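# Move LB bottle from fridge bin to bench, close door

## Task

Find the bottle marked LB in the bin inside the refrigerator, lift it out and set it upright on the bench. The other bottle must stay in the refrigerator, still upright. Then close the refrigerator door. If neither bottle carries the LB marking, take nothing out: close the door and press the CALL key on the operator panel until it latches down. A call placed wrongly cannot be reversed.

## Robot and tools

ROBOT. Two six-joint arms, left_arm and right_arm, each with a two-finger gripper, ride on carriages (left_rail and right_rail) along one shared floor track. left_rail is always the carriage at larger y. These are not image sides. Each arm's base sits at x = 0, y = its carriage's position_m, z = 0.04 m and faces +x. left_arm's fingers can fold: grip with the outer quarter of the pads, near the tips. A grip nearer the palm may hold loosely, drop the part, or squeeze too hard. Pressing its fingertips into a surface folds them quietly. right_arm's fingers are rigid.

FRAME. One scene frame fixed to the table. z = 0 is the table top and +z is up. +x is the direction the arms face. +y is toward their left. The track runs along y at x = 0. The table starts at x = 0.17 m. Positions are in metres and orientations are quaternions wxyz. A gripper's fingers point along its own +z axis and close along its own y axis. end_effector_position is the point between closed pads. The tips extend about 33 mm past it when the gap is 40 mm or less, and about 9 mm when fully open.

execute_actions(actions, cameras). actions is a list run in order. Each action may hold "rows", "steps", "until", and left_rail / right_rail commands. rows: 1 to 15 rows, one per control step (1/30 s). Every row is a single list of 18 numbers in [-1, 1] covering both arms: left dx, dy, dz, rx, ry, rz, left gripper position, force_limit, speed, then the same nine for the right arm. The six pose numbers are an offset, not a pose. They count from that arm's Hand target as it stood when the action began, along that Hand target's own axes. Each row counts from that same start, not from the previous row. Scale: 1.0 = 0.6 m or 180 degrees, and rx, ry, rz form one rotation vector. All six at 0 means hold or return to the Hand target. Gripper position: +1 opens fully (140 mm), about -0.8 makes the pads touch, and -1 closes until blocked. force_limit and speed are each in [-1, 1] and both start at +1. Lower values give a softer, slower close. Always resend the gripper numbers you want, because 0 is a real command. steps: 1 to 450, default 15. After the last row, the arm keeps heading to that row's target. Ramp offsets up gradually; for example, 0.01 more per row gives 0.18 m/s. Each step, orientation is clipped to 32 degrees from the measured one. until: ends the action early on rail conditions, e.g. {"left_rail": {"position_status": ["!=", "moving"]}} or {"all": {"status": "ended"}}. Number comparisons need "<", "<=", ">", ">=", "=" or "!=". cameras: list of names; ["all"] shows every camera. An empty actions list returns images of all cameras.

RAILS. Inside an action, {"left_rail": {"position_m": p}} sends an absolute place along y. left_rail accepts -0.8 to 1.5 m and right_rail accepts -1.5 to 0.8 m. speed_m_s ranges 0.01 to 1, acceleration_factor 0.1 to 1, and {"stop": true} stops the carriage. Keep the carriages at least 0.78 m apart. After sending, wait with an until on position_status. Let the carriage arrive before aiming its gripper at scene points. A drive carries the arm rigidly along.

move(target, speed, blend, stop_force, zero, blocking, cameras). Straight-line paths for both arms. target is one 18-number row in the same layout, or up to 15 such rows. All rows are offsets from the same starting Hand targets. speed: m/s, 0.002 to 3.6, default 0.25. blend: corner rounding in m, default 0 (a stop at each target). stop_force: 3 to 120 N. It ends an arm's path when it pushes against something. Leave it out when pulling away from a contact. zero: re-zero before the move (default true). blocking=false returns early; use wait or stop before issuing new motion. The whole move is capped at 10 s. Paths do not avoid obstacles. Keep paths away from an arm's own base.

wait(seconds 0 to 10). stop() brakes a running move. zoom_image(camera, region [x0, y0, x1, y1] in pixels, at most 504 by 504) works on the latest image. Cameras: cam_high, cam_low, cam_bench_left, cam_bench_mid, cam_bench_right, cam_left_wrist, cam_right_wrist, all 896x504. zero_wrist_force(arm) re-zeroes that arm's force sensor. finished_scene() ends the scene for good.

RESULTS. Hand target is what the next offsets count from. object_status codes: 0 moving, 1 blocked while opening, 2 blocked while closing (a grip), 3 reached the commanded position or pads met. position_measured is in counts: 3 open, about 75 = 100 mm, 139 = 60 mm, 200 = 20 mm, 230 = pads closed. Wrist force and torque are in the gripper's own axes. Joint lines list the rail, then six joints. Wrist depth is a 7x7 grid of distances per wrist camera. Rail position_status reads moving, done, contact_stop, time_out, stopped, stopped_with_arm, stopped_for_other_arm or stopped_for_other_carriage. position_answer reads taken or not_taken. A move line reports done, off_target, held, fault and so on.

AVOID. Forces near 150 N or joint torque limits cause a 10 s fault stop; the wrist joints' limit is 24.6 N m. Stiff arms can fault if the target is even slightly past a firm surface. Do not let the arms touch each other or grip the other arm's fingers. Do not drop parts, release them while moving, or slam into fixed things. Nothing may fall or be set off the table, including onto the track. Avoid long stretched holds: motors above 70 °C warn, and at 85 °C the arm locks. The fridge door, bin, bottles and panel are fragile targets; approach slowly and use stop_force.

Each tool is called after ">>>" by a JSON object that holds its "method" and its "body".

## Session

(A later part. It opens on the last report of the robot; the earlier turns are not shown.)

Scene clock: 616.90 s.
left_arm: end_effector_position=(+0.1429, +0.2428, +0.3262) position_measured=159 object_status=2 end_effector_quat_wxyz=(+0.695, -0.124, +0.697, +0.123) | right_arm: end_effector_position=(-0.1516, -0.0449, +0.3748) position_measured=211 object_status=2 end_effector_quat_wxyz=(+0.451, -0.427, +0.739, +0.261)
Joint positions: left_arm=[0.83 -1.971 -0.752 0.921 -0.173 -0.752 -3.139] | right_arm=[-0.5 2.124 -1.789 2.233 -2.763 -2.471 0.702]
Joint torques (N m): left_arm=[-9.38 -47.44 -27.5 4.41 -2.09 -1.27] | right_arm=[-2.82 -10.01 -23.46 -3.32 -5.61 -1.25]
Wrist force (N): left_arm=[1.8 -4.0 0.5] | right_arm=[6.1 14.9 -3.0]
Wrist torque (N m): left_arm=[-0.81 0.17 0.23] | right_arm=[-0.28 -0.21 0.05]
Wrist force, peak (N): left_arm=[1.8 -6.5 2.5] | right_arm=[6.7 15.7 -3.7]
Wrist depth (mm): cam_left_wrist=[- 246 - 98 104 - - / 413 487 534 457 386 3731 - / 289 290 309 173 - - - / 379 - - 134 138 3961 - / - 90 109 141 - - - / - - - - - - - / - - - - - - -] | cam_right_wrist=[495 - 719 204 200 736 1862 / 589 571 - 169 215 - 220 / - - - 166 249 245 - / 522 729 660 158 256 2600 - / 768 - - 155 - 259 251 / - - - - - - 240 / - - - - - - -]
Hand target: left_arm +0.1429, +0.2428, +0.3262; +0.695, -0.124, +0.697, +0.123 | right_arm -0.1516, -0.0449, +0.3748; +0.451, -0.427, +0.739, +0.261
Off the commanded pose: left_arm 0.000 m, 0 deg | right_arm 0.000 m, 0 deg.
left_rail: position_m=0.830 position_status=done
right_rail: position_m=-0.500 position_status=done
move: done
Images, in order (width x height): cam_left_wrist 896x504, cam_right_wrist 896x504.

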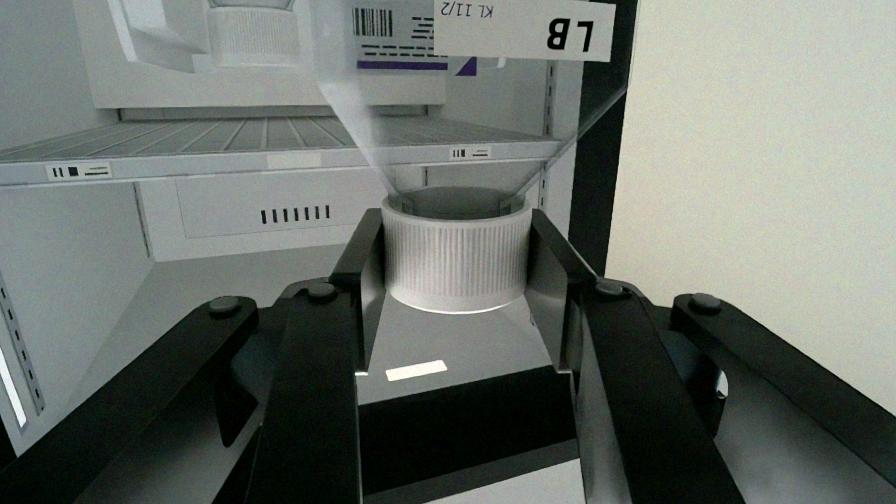

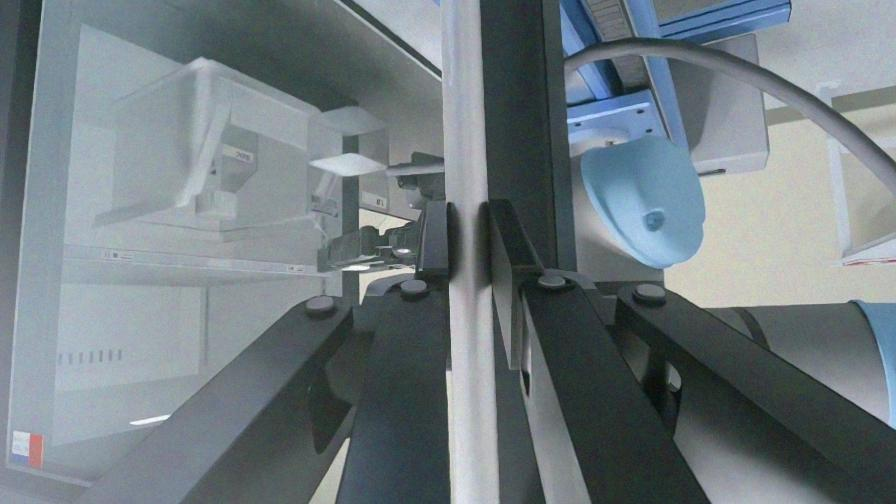

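>>> {"method": "execute_actions", "body": {"actions": [{"left_rail":{"position_m":1.4,"speed_m_s":0.4,"acceleration_factor":0.5},"steps":240,"until":{"left_rail":{"position_status":["!=","moving"]}}}]}}

>>> {"method": "move", "body": {"target": [[0,0.1,0.4,0,0,0,-1,-0.3,-1,0,0,0,0,0,0,-0.98,0.3,-1],[0.3,0.1,0.4,0,0,0,-1,-0.3,-1,0,0,0,0,0,0,-0.98,0.3,-1]], "speed": 0.15, "blend": 0.03, "cameras": ["cam_left_wrist","cam_bench_left"]}}

Scene clock: 631.50 s.
left_arm: end_effector_position=(+0.1429, +0.8128, +0.3262) position_measured=159 object_status=2 end_effector_quat_wxyz=(+0.695, -0.124, +0.697, +0.123) | right_arm: end_effector_position=(-0.1516, -0.0449, +0.3748) position_measured=211 object_status=2 end_effector_quat_wxyz=(+0.451, -0.427, +0.739, +0.261)
Joint positions: left_arm=[1.4 -1.971 -0.752 0.921 -0.173 -0.752 -3.139] | right_arm=[-0.5 2.124 -1.789 2.233 -2.763 -2.471 0.702]
Joint torques (N m): left_arm=[-7.88 -57.84 -20.56 2.26 -1.09 -1.07] | right_arm=[-3.19 -10.26 -21.93 -3.83 -5.73 -1]
Wrist force (N): left_arm=[2.0 -4.1 0.8] | right_arm=[6.1 15.1 -3.2]
Wrist torque (N m): left_arm=[-0.82 0.13 0.23] | right_arm=[-0.24 -0.21 0.05]
Wrist force, peak (N): left_arm=[1.9 -4.8 0.6] | right_arm=[6.2 15.5 -3.1]
Wrist depth (mm): cam_left_wrist=[4364 - - 98 110 - - / 5364 - - - - 2627 - / - - - 5364 - - - / - - - 134 139 - - / - 90 109 140 - 103 - / - - - - - - - / - - - 2549 - - -] | cam_right_wrist=[495 - - 203 200 1611 1903 / 621 - - 169 887 1427 2188 / - - - 164 1275 1412 - / 503 763 808 158 823 736 2005 / 777 - - 155 - 706 2550 / - - - - - - - / - - - - - - -]
Hand target: left_arm +0.1429, +0.8128, +0.3262; +0.695, -0.124, +0.697, +0.123 | right_arm -0.1516, -0.0449, +0.3748; +0.451, -0.427, +0.739, +0.261
Tool commands: left_gripper/position=-1.0 left_gripper/force_limit=-0.3 left_gripper/speed=-1.0 right_gripper/position=-0.98 right_gripper/force_limit=+0.3 right_gripper/speed=-1.0
Off the commanded pose: left_arm 0.000 m, 0 deg | right_arm 0.000 m, 0 deg.
left_rail: position_m=1.400 speed_m_s=0.40 position_status=done
right_rail: position_m=-0.500 position_status=done

Scene clock: 644.73 s.
left_arm: end_effector_position=(+0.3477, +0.9526, +0.1544) position_measured=159 object_status=2 end_effector_quat_wxyz=(+0.699, -0.115, +0.694, +0.130) | right_arm: end_effector_position=(-0.1516, -0.0449, +0.3748) position_measured=211 object_status=2 end_effector_quat_wxyz=(+0.451, -0.427, +0.739, +0.261)
Joint positions: left_arm=[1.4 -1.713 -0.887 1.686 -0.778 -0.491 -3.141] | right_arm=[-0.5 2.124 -1.789 2.233 -2.763 -2.471 0.702]
Joint torques (N m): left_arm=[-1.25 -36.04 -14.79 0.88 0.13 0.64] | right_arm=[-4.47 -10.76 -21.19 -4.15 -5.88 -0.72]
Wrist force (N): left_arm=[-31.2 -8.3 -2.3] | right_arm=[6.2 15.1 -3.2]
Wrist torque (N m): left_arm=[-0.70 0.45 -1.46] | right_arm=[-0.24 -0.23 0.05]
Wrist force, peak (N): left_arm=[-164.1 -26.7 -19.1] | right_arm=[6.6 15.4 -3.0]
Wrist depth (mm): cam_left_wrist=[- 4597 - - - - - / 5254 - - 101 108 - - / - - - 4681 - - - / - - - 137 139 - 2500 / - 91 - 140 119 - - / - - - - - - - / - - - - - - -] | cam_right_wrist=[532 606 663 202 199 - 1917 / 581 - 763 166 189 1652 2366 / 644 642 - 166 201 1501 2345 / 506 755 770 158 224 - - / 768 - - 155 - - - / - - - - - - - / - - - - - - -]
Hand target: left_arm +0.3477, +0.9526, +0.1544; +0.699, -0.115, +0.694, +0.130 (not the last commanded pose) | right_arm -0.1516, -0.0449, +0.3748; +0.451, -0.427, +0.739, +0.261
Tool commands: left_gripper/position=-1.0 left_gripper/force_limit=-0.301961 left_gripper/speed=-1.0 right_gripper/position=-0.98 right_gripper/force_limit=+0.3 right_gripper/speed=-1.0
Off the commanded pose: left_arm 0.009 m, 1 deg | right_arm 0.000 m, 0 deg.
FORCE FAULT: contact force on the left arm reached its limit, and that arm stopped for 10 seconds. The contact can be on any part of that arm, not only on its tool. That arm's remaining commands of this call were not run. That arm's target is now where it stood when the stop ended, not its last command. That arm accepts commands again.
left_rail: position_m=1.400 speed_m_s=0.40 position_status=done
right_rail: position_m=-0.500 position_status=done
move: fault (left_arm)
Images, in order (width x height): cam_bench_left 896x504, cam_left_wrist 896x504.

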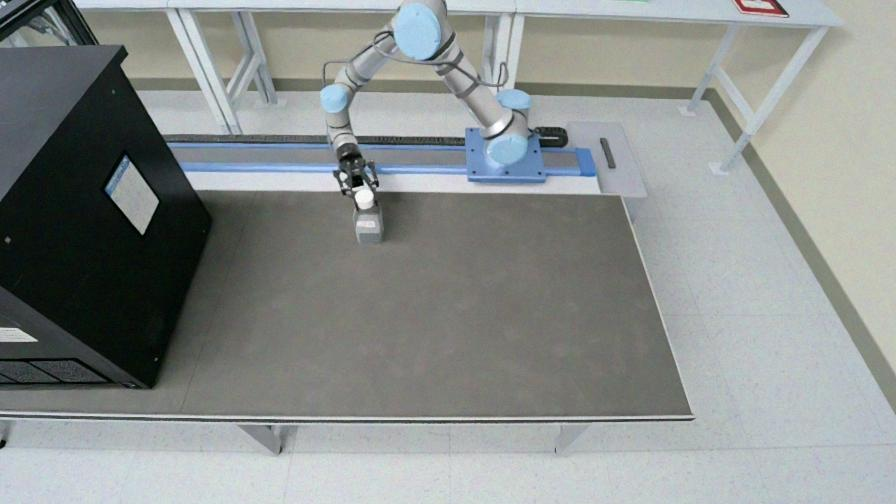

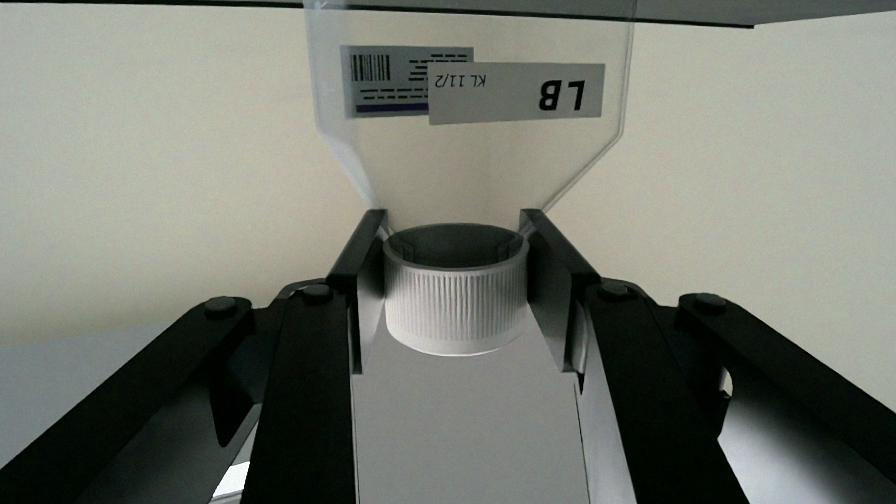

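>>> {"method": "move", "body": {"target": [-0.025,0,0,0,0,0,-1,-0.301961,-1,0,0,0,0,0,0,-0.98,0.3,-1], "speed": 0.05}}

>>> {"method": "move", "body": {"target": [0.06,0,0,0,0,0,-1,-0.301961,-1,0,0,0,0,0,0,-0.98,0.3,-1], "speed": 0.015, "stop_force": 6, "cameras": ["cam_left_wrist","cam_bench_left"]}}

>>> {"method": "zoom_image", "body": {"camera": "cam_bench_left", "region": [300, 120, 460, 270]}}

Scene clock: 656.70 s.
left_arm: end_effector_position=(+0.3476, +0.9522, +0.1693) position_measured=159 object_status=2 end_effector_quat_wxyz=(+0.699, -0.115, +0.694, +0.130) | right_arm: end_effector_position=(-0.1516, -0.0449, +0.3748) position_measured=211 object_status=2 end_effector_quat_wxyz=(+0.451, -0.427, +0.739, +0.261)
Joint positions: left_arm=[1.4 -1.713 -0.912 1.68 -0.747 -0.491 -3.141] | right_arm=[-0.5 2.124 -1.789 2.233 -2.763 -2.471 0.702]
Joint torques (N m): left_arm=[2.51 -48.97 -23.43 3.91 1.28 -1.41] | right_arm=[-5.06 -9.97 -20.23 -4.35 -5.87 -0.44]
Wrist force (N): left_arm=[4.8 -4.2 -2.9] | right_arm=[6.4 15.2 -2.9]
Wrist torque (N m): left_arm=[-0.84 -0.46 0.18] | right_arm=[-0.20 -0.27 0.05]
Wrist force, peak (N): left_arm=[-30.4 -8.1 -2.1] | right_arm=[6.1 15.5 -3.3]
Wrist depth (mm): cam_left_wrist=[- 3901 - - 3065 2682 - / - - 4221 4364 108 2219 2011 / - - - - - 3218 - / - 3786 - 143 137 - - / 4364 91 109 140 118 - - / - - - - - - - / - - - - - - -] | cam_right_wrist=[515 - 642 203 198 - 1931 / 627 - - 168 196 - 2736 / - 608 734 166 201 - - / 518 761 - 158 948 - 2501 / 784 870 - 155 - 93 - / - - - - - - - / - - - - - - -]
Hand target: left_arm +0.3476, +0.9522, +0.1694; +0.699, -0.115, +0.694, +0.130 | right_arm -0.1516, -0.0449, +0.3748; +0.451, -0.427, +0.739, +0.261
Off the commanded pose: left_arm 0.000 m, 0 deg | right_arm 0.000 m, 0 deg.
left_rail: position_m=1.400 speed_m_s=0.40 position_status=done
right_rail: position_m=-0.500 position_status=done
move: done

Scene clock: 658.77 s.
left_arm: end_effector_position=(+0.3477, +0.9525, +0.1561) position_measured=159 object_status=2 end_effector_quat_wxyz=(+0.699, -0.115, +0.694, +0.130) | right_arm: end_effector_position=(-0.1516, -0.0449, +0.3748) position_measured=211 object_status=2 end_effector_quat_wxyz=(+0.451, -0.427, +0.739, +0.261)
Joint positions: left_arm=[1.4 -1.713 -0.89 1.685 -0.774 -0.491 -3.141] | right_arm=[-0.5 2.124 -1.789 2.233 -2.763 -2.471 0.702]
Joint torques (N m): left_arm=[3.36 -48.21 -22.29 3.62 1.56 -0.44] | right_arm=[-4.99 -10.6 -19.71 -4.39 -5.96 -0.34]
Wrist force (N): left_arm=[3.0 -4.8 -3.0] | right_arm=[6.3 14.7 -3.2]
Wrist torque (N m): left_arm=[-0.90 -0.32 0.11] | right_arm=[-0.32 -0.24 0.06]
Wrist force, peak (N): left_arm=[-15.4 0.0 -4.2] | right_arm=[6.3 15.3 -3.1]
Wrist depth (mm): cam_left_wrist=[- - - - - - - / - - - 4768 107 - - / 4858 - 5048 - - 2710 - / - - - 143 144 - - / - 91 109 140 118 - - / - - - - - - - / - - - 2575 - - -] | cam_right_wrist=[494 - - 204 199 - 2824 / 587 - 855 168 198 1412 2264 / 700 - - 165 962 1573 - / 526 748 - 158 188 - - / 775 - - 155 - - - / - - - - - - - / - - - - - - -]
Hand target: left_arm +0.3477, +0.9525, +0.1561; +0.699, -0.115, +0.694, +0.130 (not the last commanded pose) | right_arm -0.1516, -0.0449, +0.3748; +0.451, -0.427, +0.739, +0.261
Off the commanded pose: left_arm 0.023 m, 0 deg | right_arm 0.000 m, 0 deg.
left_rail: position_m=1.400 speed_m_s=0.40 position_status=done
right_rail: position_m=-0.500 position_status=done
move: contact (left_arm)
Images, in order (width x height): cam_bench_left 896x504, cam_left_wrist 896x504.

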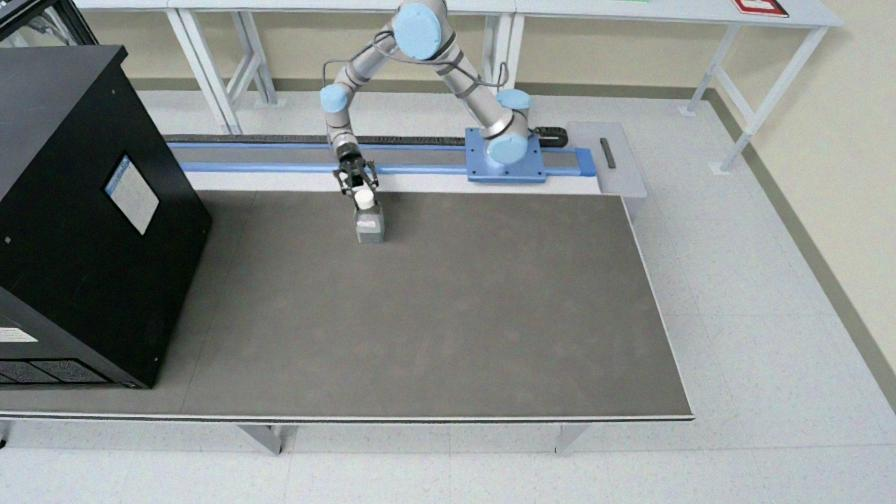

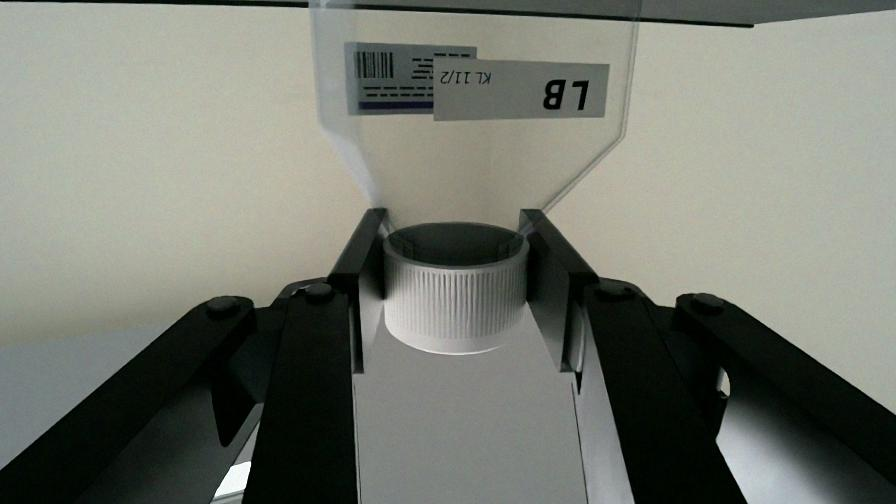

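Scaled by 3.150.

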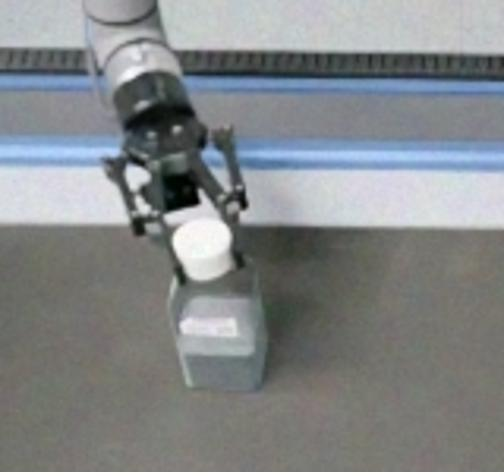

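>>> {"method": "move", "body": {"target": [-0.008,0,0,0,0.035,0,-1,-0.301961,-1,0,0,0,0,0,0,-0.98,0.3,-1], "speed": 0.05}}

>>> {"method": "move", "body": {"target": [0.06,0,0.006,0,0,0,-1,-0.301961,-1,0,0,0,0,0,0,-0.98,0.3,-1], "speed": 0.012, "stop_force": 6, "cameras": ["cam_left_wrist","cam_bench_left"]}}

>>> {"method": "zoom_image", "body": {"camera": "cam_bench_left", "region": [300, 120, 460, 270]}}

Scene clock: 671.60 s.
left_arm: end_effector_position=(+0.3477, +0.9524, +0.1609) position_measured=159 object_status=2 end_effector_quat_wxyz=(+0.659, -0.122, +0.731, +0.123) | right_arm: end_effector_position=(-0.1516, -0.0449, +0.3748) position_measured=211 object_status=2 end_effector_quat_wxyz=(+0.451, -0.427, +0.739, +0.261)
Joint positions: left_arm=[1.4 -1.71 -0.989 1.742 -0.963 -0.499 -2.937] | right_arm=[-0.5 2.124 -1.789 2.233 -2.763 -2.471 0.702]
Joint torques (N m): left_arm=[7.15 -46.3 -10.97 -1.29 -1.27 1.52] | right_arm=[-6.26 -10.33 -18.86 -4.3 -6.02 -0.13]
Wrist force (N): left_arm=[3.8 -4.4 -2.5] | right_arm=[6.1 14.9 -3.5]
Wrist torque (N m): left_arm=[-0.90 -0.28 0.11] | right_arm=[-0.28 -0.21 0.05]
Wrist force, peak (N): left_arm=[4.2 -4.6 -3.1] | right_arm=[6.2 15.5 -3.1]
Wrist depth (mm): cam_left_wrist=[- - - - 433 - - / 3678 - 4858 104 108 - - / 2829 - 5597 - 4221 - - / - 4597 - 143 143 - - / - 91 109 140 118 - - / - - - - - - - / - - - 3140 - - -] | cam_right_wrist=[531 589 - 171 - - 1945 / 590 576 630 168 197 1601 2409 / - 611 777 165 195 - - / 544 736 - 158 941 - - / - - - 155 - 2575 2454 / - - - - - - - / - - - - - - -]
Hand target: left_arm +0.3477, +0.9524, +0.1609; +0.659, -0.122, +0.731, +0.123 | right_arm -0.1516, -0.0449, +0.3748; +0.451, -0.427, +0.739, +0.261
Off the commanded pose: left_arm 0.000 m, 0 deg | right_arm 0.000 m, 0 deg.
left_rail: position_m=1.400 speed_m_s=0.40 position_status=done
right_rail: position_m=-0.500 position_status=done
move: done

Scene clock: 672.83 s.
left_arm: end_effector_position=(+0.3476, +0.9525, +0.1598) position_measured=159 object_status=2 end_effector_quat_wxyz=(+0.659, -0.122, +0.731, +0.123) | right_arm: end_effector_position=(-0.1516, -0.0449, +0.3748) position_measured=211 object_status=2 end_effector_quat_wxyz=(+0.451, -0.427, +0.739, +0.261)
Joint positions: left_arm=[1.4 -1.71 -0.988 1.743 -0.966 -0.499 -2.937] | right_arm=[-0.5 2.124 -1.789 2.233 -2.763 -2.471 0.702]
Joint torques (N m): left_arm=[7.72 -45.72 -23.38 2.55 -1.24 1.15] | right_arm=[-6.36 -9.7 -18.87 -4.27 -6.07 -0.15]
Wrist force (N): left_arm=[0.0 -4.0 -3.8] | right_arm=[6.3 14.8 -3.0]
Wrist torque (N m): left_arm=[-0.72 -0.41 0.10] | right_arm=[-0.29 -0.25 0.05]
Wrist force, peak (N): left_arm=[-13.8 -6.1 -7.3] | right_arm=[6.3 15.4 -3.4]
Wrist depth (mm): cam_left_wrist=[- - - - - - - / 3527 - - - 110 - 2043 / - - - 6130 - 2654 2093 / - - 4364 143 138 - - / - 91 109 140 118 - - / - - - - - - - / - - - - - - -] | cam_right_wrist=[499 - - 203 199 2005 1945 / 637 570 - 167 - - 2477 / - 560 - 165 198 - 2345 / 532 742 - 158 925 2477 - / 786 878 - 155 - 2525 - / - - - - - - - / - - - - - - -]
Hand target: left_arm +0.3476, +0.9525, +0.1598; +0.659, -0.122, +0.731, +0.123 (not the last commanded pose) | right_arm -0.1516, -0.0449, +0.3748; +0.451, -0.427, +0.739, +0.261
Off the commanded pose: left_arm 0.035 m, 0 deg | right_arm 0.000 m, 0 deg.
left_rail: position_m=1.400 speed_m_s=0.40 position_status=done
right_rail: position_m=-0.500 position_status=done
move: contact (left_arm)
Images, in order (width x height): cam_bench_left 896x504, cam_left_wrist 896x504.

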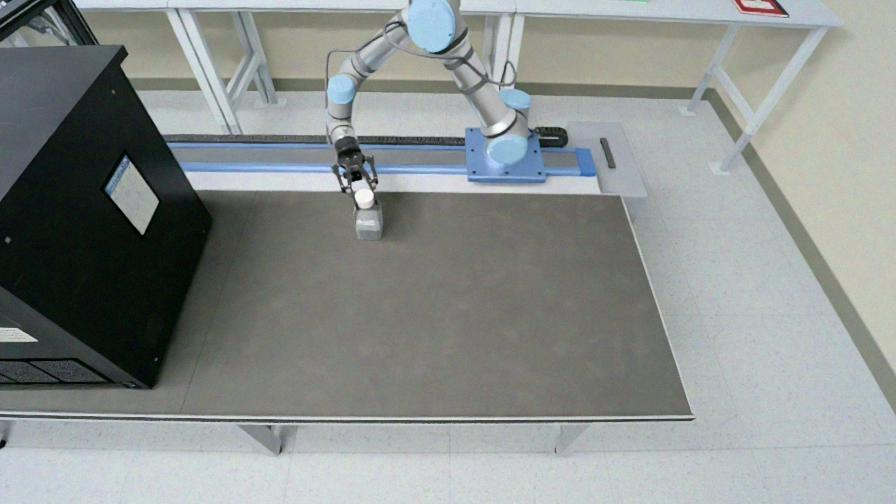

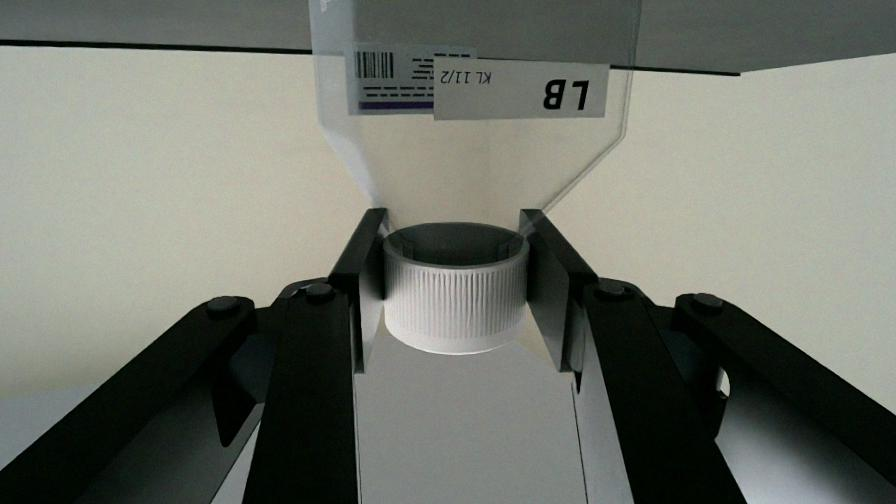

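Scaled by 3.150.

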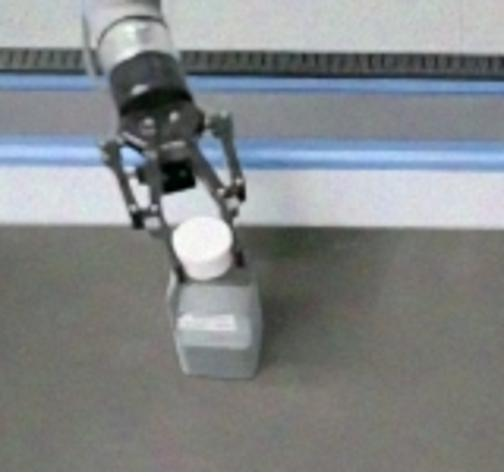

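>>> {"method": "move", "body": {"target": [-0.012,0,-0.001,0,0.0556,0,-1,-0.301961,-1,0,0,0,0,0,0,-0.98,0.3,-1], "speed": 0.08}}

>>> {"method": "move", "body": {"target": [0.06,0,0.018,0,0,0,-1,-0.301961,-1,0,0,0,0,0,0,-0.98,0.3,-1], "speed": 0.012, "stop_force": 6, "cameras": ["cam_left_wrist","cam_bench_left"]}}

>>> {"method": "zoom_image", "body": {"camera": "cam_bench_left", "region": [300, 120, 460, 270]}}

Scene clock: 683.33 s.
left_arm: end_effector_position=(+0.3478, +0.9524, +0.1671) position_measured=159 object_status=2 end_effector_quat_wxyz=(+0.593, -0.132, +0.786, +0.112) | right_arm: end_effector_position=(-0.1516, -0.0449, +0.3748) position_measured=211 object_status=2 end_effector_quat_wxyz=(+0.451, -0.427, +0.739, +0.261)
Joint positions: left_arm=[1.4 -1.693 -1.123 1.812 -1.241 -0.544 -2.637] | right_arm=[-0.5 2.124 -1.789 2.233 -2.763 -2.471 0.702]
Joint torques (N m): left_arm=[7.18 -44.86 -13.04 -2.26 -0.46 1.55] | right_arm=[-6.83 -10.1 -16.59 -4.33 -6.01 0.14]
Wrist force (N): left_arm=[4.5 -3.5 -1.8] | right_arm=[6.0 14.9 -3.5]
Wrist torque (N m): left_arm=[-0.74 -0.51 0.11] | right_arm=[-0.27 -0.19 0.05]
Wrist force, peak (N): left_arm=[4.8 -3.8 -2.4] | right_arm=[6.4 15.3 -3.4]
Wrist depth (mm): cam_left_wrist=[- - - - 353 - - / - - - - 109 - - / 3731 - - 5478 3301 2524 - / 3140 - 4153 143 137 - - / - 91 110 140 137 - 2110 / - - - - - - - / - - - 4221 - - -] | cam_right_wrist=[498 586 589 202 200 1573 1917 / 589 - - 168 - 1582 2345 / 405 - - 166 1137 1652 - / 538 652 759 158 951 3018 - / 723 - - 155 - - - / - - - - - - - / - - - - - - -]
Hand target: left_arm +0.3478, +0.9524, +0.1671; +0.593, -0.132, +0.786, +0.112 | right_arm -0.1516, -0.0449, +0.3748; +0.451, -0.427, +0.739, +0.261
Off the commanded pose: left_arm 0.000 m, 0 deg | right_arm 0.000 m, 0 deg.
left_rail: position_m=1.400 speed_m_s=0.40 position_status=done
right_rail: position_m=-0.500 position_status=done
move: done

Scene clock: 684.70 s.
left_arm: end_effector_position=(+0.3478, +0.9524, +0.1643) position_measured=159 object_status=2 end_effector_quat_wxyz=(+0.593, -0.132, +0.786, +0.112) | right_arm: end_effector_position=(-0.1516, -0.0449, +0.3748) position_measured=211 object_status=2 end_effector_quat_wxyz=(+0.451, -0.427, +0.739, +0.261)
Joint positions: left_arm=[1.4 -1.692 -1.119 1.814 -1.247 -0.544 -2.636] | right_arm=[-0.5 2.124 -1.789 2.233 -2.763 -2.471 0.702]
Joint torques (N m): left_arm=[7.31 -42.53 -25.36 1.68 -0.19 0.98] | right_arm=[-7.19 -10.32 -17.32 -4.28 -6.11 0.23]
Wrist force (N): left_arm=[1.3 -4.1 -2.6] | right_arm=[6.2 15.0 -3.1]
Wrist torque (N m): left_arm=[-0.72 -0.42 0.07] | right_arm=[-0.27 -0.23 0.05]
Wrist force, peak (N): left_arm=[-9.6 -4.6 -6.1] | right_arm=[6.4 15.3 -3.1]
Wrist depth (mm): cam_left_wrist=[- 389 - - 334 - 421 / - - - 103 109 - 644 / 5851 - 5048 4221 4681 - - / - - - 143 137 - - / - 91 110 139 137 - - / - - - - - - - / - - - 4087 - - -] | cam_right_wrist=[538 - - 170 - - 1739 / 585 - - 168 197 - 2387 / - 750 714 165 199 - - / 532 686 - 158 224 - - / - - - 155 - - - / - - - - - - - / - - - - - - -]
Hand target: left_arm +0.3478, +0.9524, +0.1643; +0.593, -0.132, +0.786, +0.112 (not the last commanded pose) | right_arm -0.1516, -0.0449, +0.3748; +0.451, -0.427, +0.739, +0.261
Off the commanded pose: left_arm 0.035 m, 0 deg | right_arm 0.000 m, 0 deg.
left_rail: position_m=1.400 speed_m_s=0.40 position_status=done
right_rail: position_m=-0.500 position_status=done
move: contact (left_arm)
Images, in order (width x height): cam_bench_left 896x504, cam_left_wrist 896x504.

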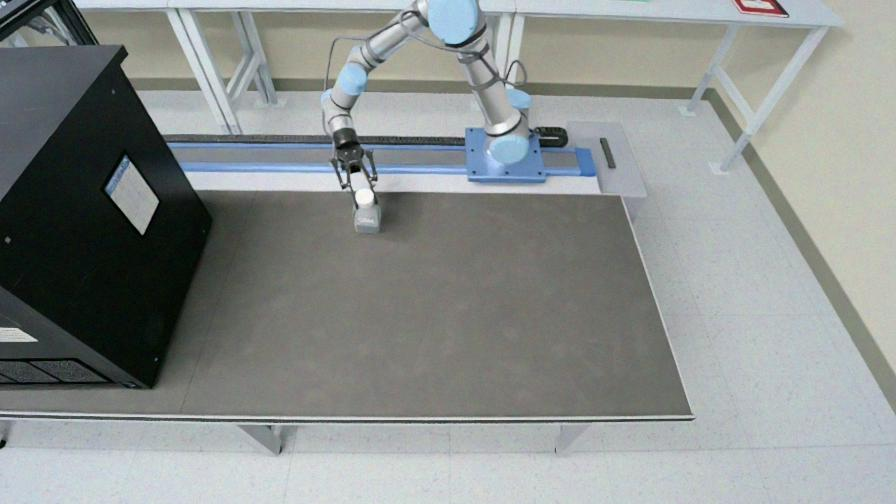

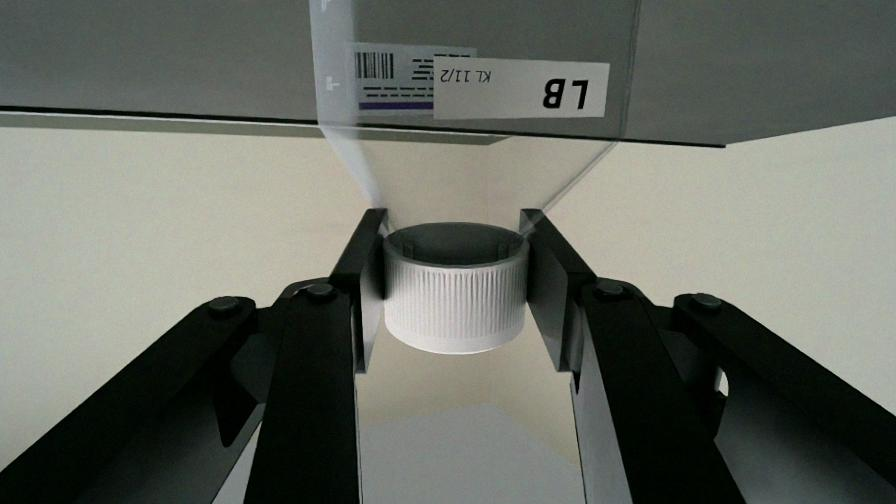

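Scaled by 3.150.

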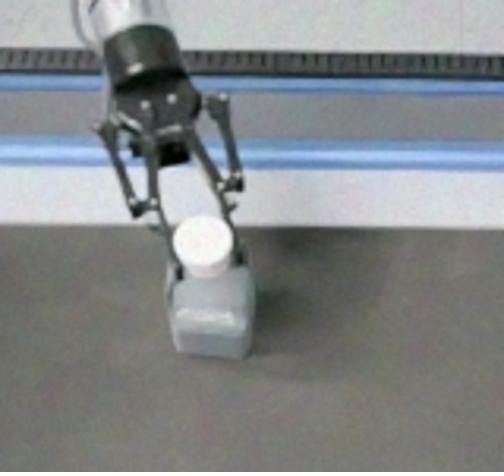

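>>> {"method": "move", "body": {"target": [-0.02,0,0,0,-0.0893,0,-1,-0.301961,-1,0,0,0,0,0,0,-0.98,0.3,-1], "speed": 0.1}}

>>> {"method": "move", "body": {"target": [0.06,0,0,0,0,0,-1,-0.301961,-1,0,0,0,0,0,0,-0.98,0.3,-1], "speed": 0.015, "stop_force": 8}}

>>> {"method": "execute_actions", "body": {"actions": [{"rows":[[0,0,0,0,0,0,-0.11,-0.3,-1,0,0,0,0,0,0,-0.98,0.3,-1]],"steps":45}], "cameras": ["cam_left_wrist","cam_bench_left"]}}

Scene clock: 701.00 s.
left_arm: end_effector_position=(+0.3510, +0.9533, +0.1758) position_measured=159 object_status=2 end_effector_quat_wxyz=(+0.697, -0.115, +0.696, +0.129) | right_arm: end_effector_position=(-0.1516, -0.0449, +0.3748) position_measured=211 object_status=2 end_effector_quat_wxyz=(+0.451, -0.427, +0.739, +0.261)
Joint positions: left_arm=[1.4 -1.708 -0.927 1.682 -0.743 -0.485 -3.133] | right_arm=[-0.5 2.124 -1.789 2.233 -2.763 -2.471 0.702]
Joint torques (N m): left_arm=[7.81 -36.7 -22.09 3.55 -2.04 -1.44] | right_arm=[-7.81 -10.38 -16.72 -4.25 -6.14 0.42]
Wrist force (N): left_arm=[4.5 -3.6 -2.3] | right_arm=[6.2 14.7 -3.1]
Wrist torque (N m): left_arm=[-0.71 -0.39 0.22] | right_arm=[-0.31 -0.22 0.05]
Wrist force, peak (N): left_arm=[4.7 -3.6 -2.6] | right_arm=[6.3 15.4 -3.3]
Wrist depth (mm): cam_left_wrist=[3344 - 3786 - - - - / - - - - 3140 - 2043 / - - 4597 - 4597 2829 - / - 5851 - 158 137 2710 - / - 91 110 141 137 - 2452 / - - - 3479 - - - / - - - 2601 - - -] | cam_right_wrist=[424 - 661 203 199 1611 1945 / 630 559 - 169 196 1621 2575 / 402 - - 165 198 1673 - / 529 757 - 158 188 2387 - / 775 - - 155 - - - / - - - - - - 2345 / - - - - - - -]
Hand target: left_arm +0.3510, +0.9533, +0.1758; +0.697, -0.115, +0.696, +0.129 | right_arm -0.1516, -0.0449, +0.3748; +0.451, -0.427, +0.739, +0.261
Off the commanded pose: left_arm 0.000 m, 0 deg | right_arm 0.000 m, 0 deg.
left_rail: position_m=1.400 speed_m_s=0.40 position_status=done
right_rail: position_m=-0.500 position_status=done
move: done

Scene clock: 703.53 s.
left_arm: end_effector_position=(+0.3509, +0.9537, +0.1561) position_measured=159 object_status=2 end_effector_quat_wxyz=(+0.697, -0.115, +0.696, +0.130) | right_arm: end_effector_position=(-0.1516, -0.0449, +0.3748) position_measured=211 object_status=2 end_effector_quat_wxyz=(+0.451, -0.427, +0.739, +0.261)
Joint positions: left_arm=[1.4 -1.708 -0.895 1.69 -0.783 -0.485 -3.133] | right_arm=[-0.5 2.124 -1.789 2.233 -2.763 -2.471 0.702]
Joint torques (N m): left_arm=[-5.83 -48.56 -22.7 3.56 2.29 -0.41] | right_arm=[-7.25 -10.35 -16.54 -4.33 -6.18 0.45]
Wrist force (N): left_arm=[3.2 -4.2 -2.4] | right_arm=[5.9 15.1 -3.3]
Wrist torque (N m): left_arm=[-0.88 -0.62 0.16] | right_arm=[-0.24 -0.17 0.06]
Wrist force, peak (N): left_arm=[-17.4 0.2 -1.6] | right_arm=[6.4 15.5 -3.1]
Wrist depth (mm): cam_left_wrist=[- - 589 667 3065 2829 - / - - - - - - - / 3140 4858 - 3901 3102 - 1936 / - - - 158 137 - - / - 90 109 140 138 - - / - - - - - - - / - - - 2994 - - -] | cam_right_wrist=[534 - - 201 222 1889 1931 / 624 568 580 168 - - 2854 / - - - 165 969 2626 2600 / 526 763 - 158 928 - - / 763 - - 155 - - - / - - - - - - - / - - - - - - -]
Hand target: left_arm +0.3509, +0.9538, +0.1561; +0.697, -0.115, +0.696, +0.130 (not the last commanded pose) | right_arm -0.1516, -0.0449, +0.3748; +0.451, -0.427, +0.739, +0.261
Off the commanded pose: left_arm 0.016 m, 0 deg | right_arm 0.000 m, 0 deg.
left_rail: position_m=1.400 speed_m_s=0.40 position_status=done
right_rail: position_m=-0.500 position_status=done
move: contact (left_arm)

Scene clock: 705.23 s.
left_arm: end_effector_position=(+0.3509, +0.9537, +0.1561) position_measured=143 object_status=3 end_effector_quat_wxyz=(+0.697, -0.115, +0.696, +0.129) | right_arm: end_effector_position=(-0.1516, -0.0449, +0.3748) position_measured=211 object_status=2 end_effector_quat_wxyz=(+0.451, -0.427, +0.739, +0.261)
Joint positions: left_arm=[1.4 -1.708 -0.895 1.69 -0.783 -0.485 -3.133] | right_arm=[-0.5 2.124 -1.789 2.233 -2.763 -2.471 0.702]
Joint torques (N m): left_arm=[-0.77 -37.53 -20.33 -0.97 1.5 0.85] | right_arm=[-7.93 -10.15 -15.96 -4.42 -6.18 0.4]
Wrist force (N): left_arm=[1.5 -4.4 -2.7] | right_arm=[6.0 14.7 -3.0]
Wrist torque (N m): left_arm=[-0.88 -0.62 0.23] | right_arm=[-0.31 -0.18 0.05]
Wrist force, peak (N): left_arm=[3.3 -4.3 -2.6] | right_arm=[6.3 15.3 -3.6]
Wrist depth (mm): cam_left_wrist=[- - - - - - 1965 / - 3576 - 102 3140 3102 - / 4768 3786 4858 4153 3576 - - / 4023 4087 - 168 140 - 2200 / - 93 - 140 135 - - / - - - - - - - / - - - 2601 - - -] | cam_right_wrist=[510 578 680 202 198 1811 1903 / 581 598 - 168 210 1673 2366 / 404 - - 165 198 1849 - / 510 775 - 158 958 - - / 793 - - 155 - - - / - - - - - - - / - - - - - - -]
Hand target: left_arm +0.3509, +0.9538, +0.1561; +0.697, -0.115, +0.696, +0.130 | right_arm -0.1516, -0.0449, +0.3748; +0.451, -0.427, +0.739, +0.261
Off the commanded pose: left_arm 0.000 m, 0 deg | right_arm 0.000 m, 0 deg.
left_rail: position_m=1.400 speed_m_s=0.40 position_status=done
right_rail: position_m=-0.500 position_status=done
Images, in order (width x height): cam_bench_left 896x504, cam_left_wrist 896x504.

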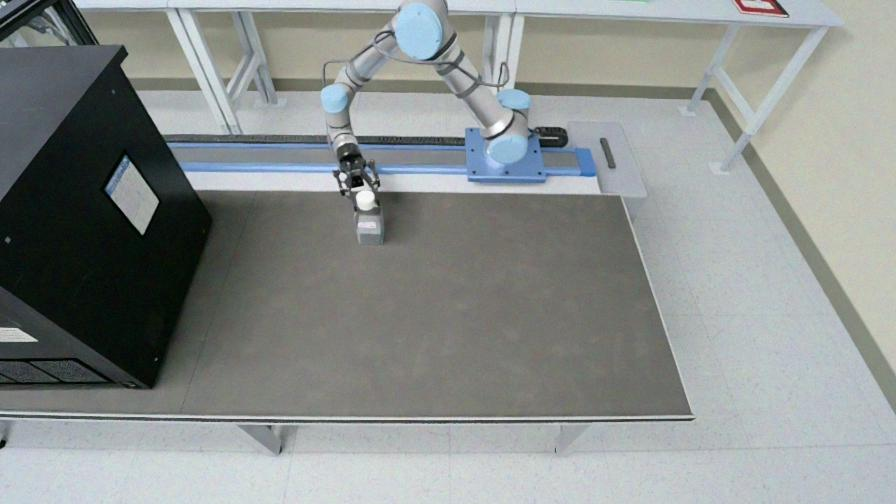

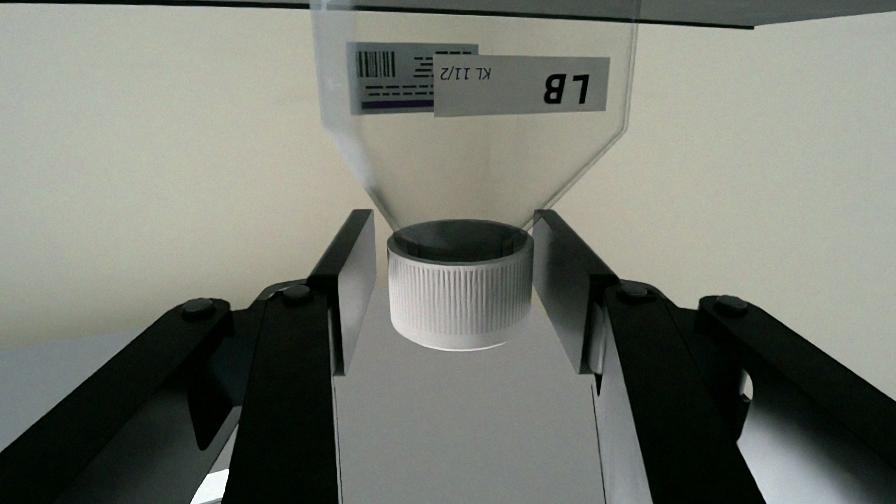

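>>> {"method": "move", "body": {"target": [[0,0,-0.06,0,0,0,-0.11,-0.3,-1,-0.0312,0.0417,0.0608,0.0062,0,0.0032,-0.98,0.3,-1],[0,0,-0.13,0,0,0,-0.11,-0.3,-1,-0.0645,0.0723,0.1253,0.0124,0,0.0063,-0.98,0.3,-1],[0,0,-0.2,0,0,0,-0.11,-0.3,-1,-0.105,0.0977,0.2047,0.0186,0,0.0095,-0.98,0.3,-1],[0,0,-0.2,0,0,0,-0.11,-0.3,-1,-0.1463,0.1112,0.285,0.0248,0,0.0126,-0.98,0.3,-1],[0,0,-0.2,0,0,0,-0.11,-0.3,-1,-0.1888,0.1135,0.3677,0.031,0,0.0158,-0.98,0.3,-1],[0,0,-0.2,0,0,0,-0.11,-0.3,-1,-0.2297,0.0992,0.4472,0.037,0,0.019,-0.98,0.3,-1]], "speed": 0.08, "blend": 0.01, "cameras": ["cam_left_wrist","cam_right_wrist","cam_bench_left"]}}

Scene clock: 729.87 s.
left_arm: end_effector_position=(+0.2381, +0.9128, +0.1554) position_measured=143 object_status=3 end_effector_quat_wxyz=(+0.697, -0.115, +0.696, +0.130) | right_arm: end_effector_position=(-0.0527, +0.2462, +0.3752) position_measured=211 object_status=2 end_effector_quat_wxyz=(+0.467, -0.378, +0.765, +0.231)
Joint positions: left_arm=[1.4 -1.888 -0.824 1.552 -0.719 -0.665 -3.13] | right_arm=[-0.5 1.732 -1.235 1.673 -2.939 -2.275 0.451]
Joint torques (N m): left_arm=[-10.22 -38.3 -22.89 3.27 -2.25 -1.22] | right_arm=[-7.12 -30.48 -34.91 -1.56 2.08 -2.06]
Wrist force (N): left_arm=[1.0 -4.3 -2.5] | right_arm=[-0.4 -3.2 2.1]
Wrist torque (N m): left_arm=[-0.87 -0.53 0.13] | right_arm=[0.75 0.33 0.13]
Wrist force, peak (N): left_arm=[1.5 -4.5 -2.8] | right_arm=[6.4 -47.8 20.4]
Wrist depth (mm): cam_left_wrist=[- - - - - - - / - - 5597 4951 - 3065 - / - - - 260 3626 - 2110 / 4951 4768 - - 136 - - / - 92 - - - - - / - - - 2710 - - - / - - - - - - -] | cam_right_wrist=[492 397 - 214 693 686 723 / - - - 211 801 573 - / - - 1103 202 801 555 532 / 420 477 - 162 - 564 589 / 658 - - 112 - - 1862 / - - - - - - - / - - - - - - -]
Hand target: left_arm +0.2381, +0.9128, +0.1554; +0.697, -0.115, +0.696, +0.130 | right_arm -0.0526, +0.2463, +0.3752; +0.467, -0.378, +0.765, +0.231
Off the commanded pose: left_arm 0.000 m, 0 deg | right_arm 0.000 m, 0 deg.
left_rail: position_m=1.400 speed_m_s=0.40 position_status=done
right_rail: position_m=-0.500 position_status=done
move: done
Images, in order (width x height): cam_bench_left 896x504, cam_left_wrist 896x504, cam_right_wrist 896x504.

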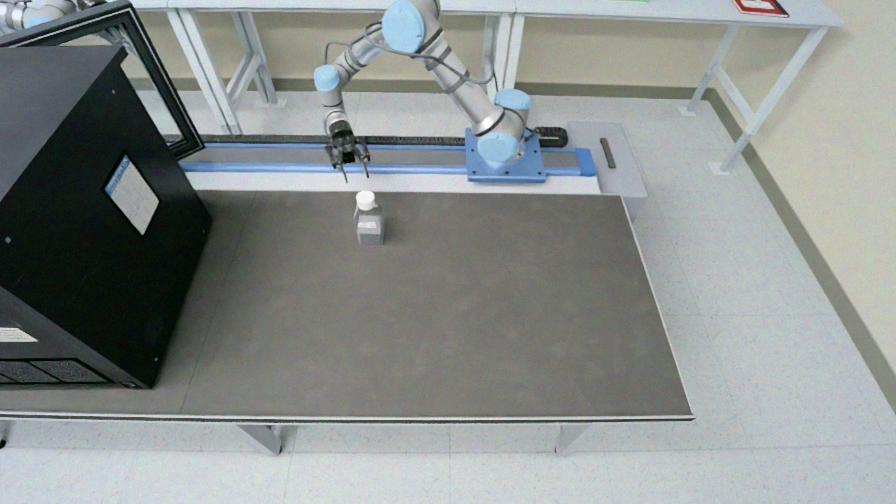

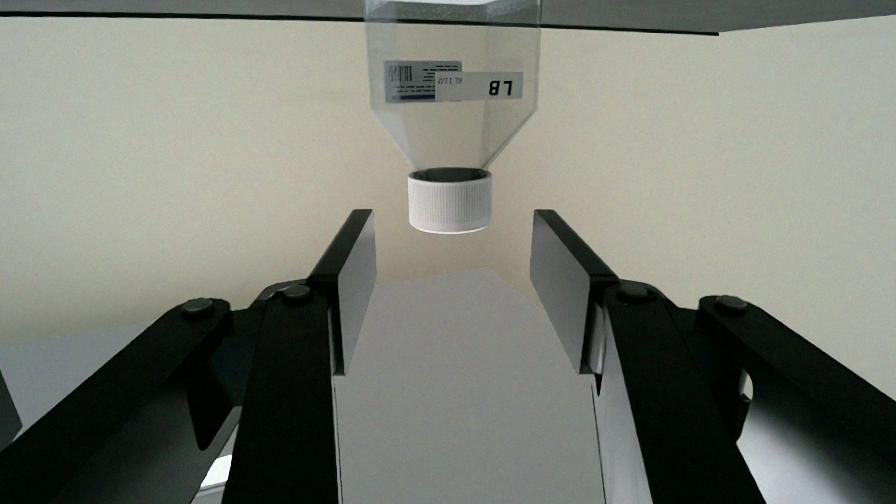

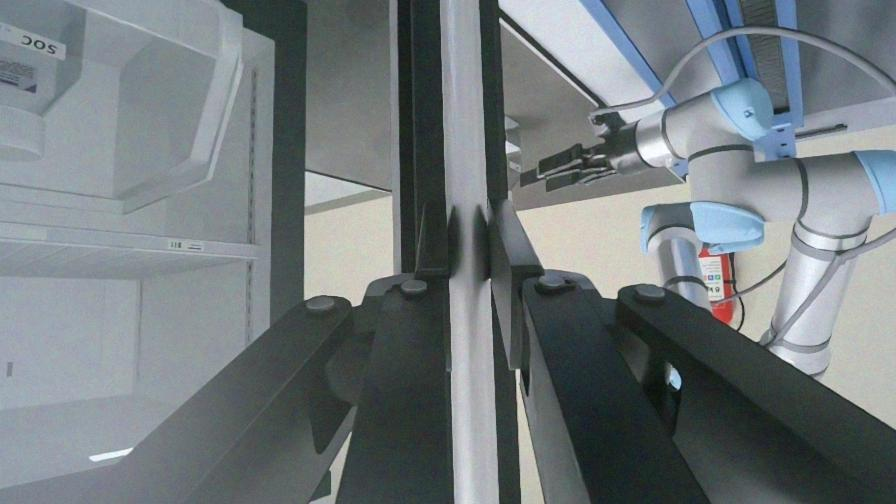

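>>> {"method": "move", "body": {"target": [[0,0,0,0,0,0,-0.11,-0.3,-1,-0.0405,-0.0107,0.0792,0.0062,0,0.0032,-0.98,0.3,-1],[0,0,0,0,0,0,-0.11,-0.3,-1,-0.081,-0.028,0.1585,0.0124,0,0.0063,-0.98,0.3,-1],[0,0,0,0,0,0,-0.11,-0.3,-1,-0.1215,-0.0558,0.2377,0.0186,0,0.0095,-0.98,0.3,-1],[0,0,0,0,0,0,-0.11,-0.3,-1,-0.1588,-0.0948,0.3108,0.0248,0,0.0126,-0.98,0.3,-1],[0,0,0,0,0,0,-0.11,-0.3,-1,-0.1935,-0.146,0.3782,0.031,0,0.0158,-0.98,0.3,-1],[0,0,0,0,0,0,-0.11,-0.3,-1,-0.2238,-0.2073,0.4378,0.037,0,0.019,-0.98,0.3,-1]], "speed": 0.07, "blend": 0.01, "cameras": ["cam_right_wrist"]}}

Scene clock: 743.77 s.
left_arm: end_effector_position=(+0.2381, +0.9128, +0.1554) position_measured=143 object_status=3 end_effector_quat_wxyz=(+0.697, -0.115, +0.696, +0.130) | right_arm: end_effector_position=(+0.2250, +0.4050, +0.3747) position_measured=211 object_status=2 end_effector_quat_wxyz=(+0.481, -0.327, +0.788, +0.201)
Joint positions: left_arm=[1.4 -1.888 -0.824 1.552 -0.719 -0.665 -3.13] | right_arm=[-0.5 1.34 -0.893 1.156 -2.863 -2.056 0.275]
Joint torques (N m): left_arm=[-11.14 -38.72 -23.01 3.16 -1.93 -1.2] | right_arm=[-45.21 -35.59 -32.99 -0.86 -7.01 -1.73]
Wrist force (N): left_arm=[1.3 -4.3 -2.6] | right_arm=[10.8 21.6 -34.2]
Wrist torque (N m): left_arm=[-0.87 -0.59 0.13] | right_arm=[-0.07 0.41 -0.07]
Wrist force, peak (N): left_arm=[1.6 -4.5 -2.9] | right_arm=[6.8 -46.0 -26.6]
Wrist depth (mm): cam_left_wrist=[- - - - - - - / - 3479 2959 - - - - / - 4681 - 260 - - - / - - - 6279 159 - - / - 92 - - - - - / - - - - - - - / - - - - - - -] | cam_right_wrist=[254 - 195 195 - - 421 / 278 - 192 190 999 872 486 / 199 208 219 185 1239 - - / 328 299 183 158 - - - / 463 - 95 155 - - - / - - - - - - - / - - - - - - -]
Hand target: left_arm +0.2381, +0.9128, +0.1554; +0.697, -0.115, +0.696, +0.130 | right_arm +0.2255, +0.4050, +0.3748; +0.481, -0.327, +0.788, +0.200
Off the commanded pose: left_arm 0.000 m, 0 deg | right_arm 0.000 m, 0 deg.
left_rail: position_m=1.400 speed_m_s=0.40 position_status=done
right_rail: position_m=-0.500 position_status=done
move: done
Images, in order (width x height): cam_right_wrist 896x504.

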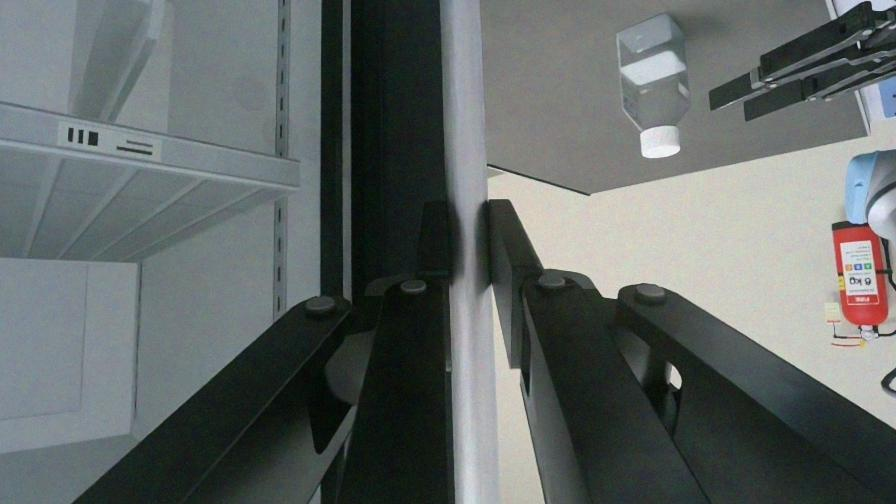

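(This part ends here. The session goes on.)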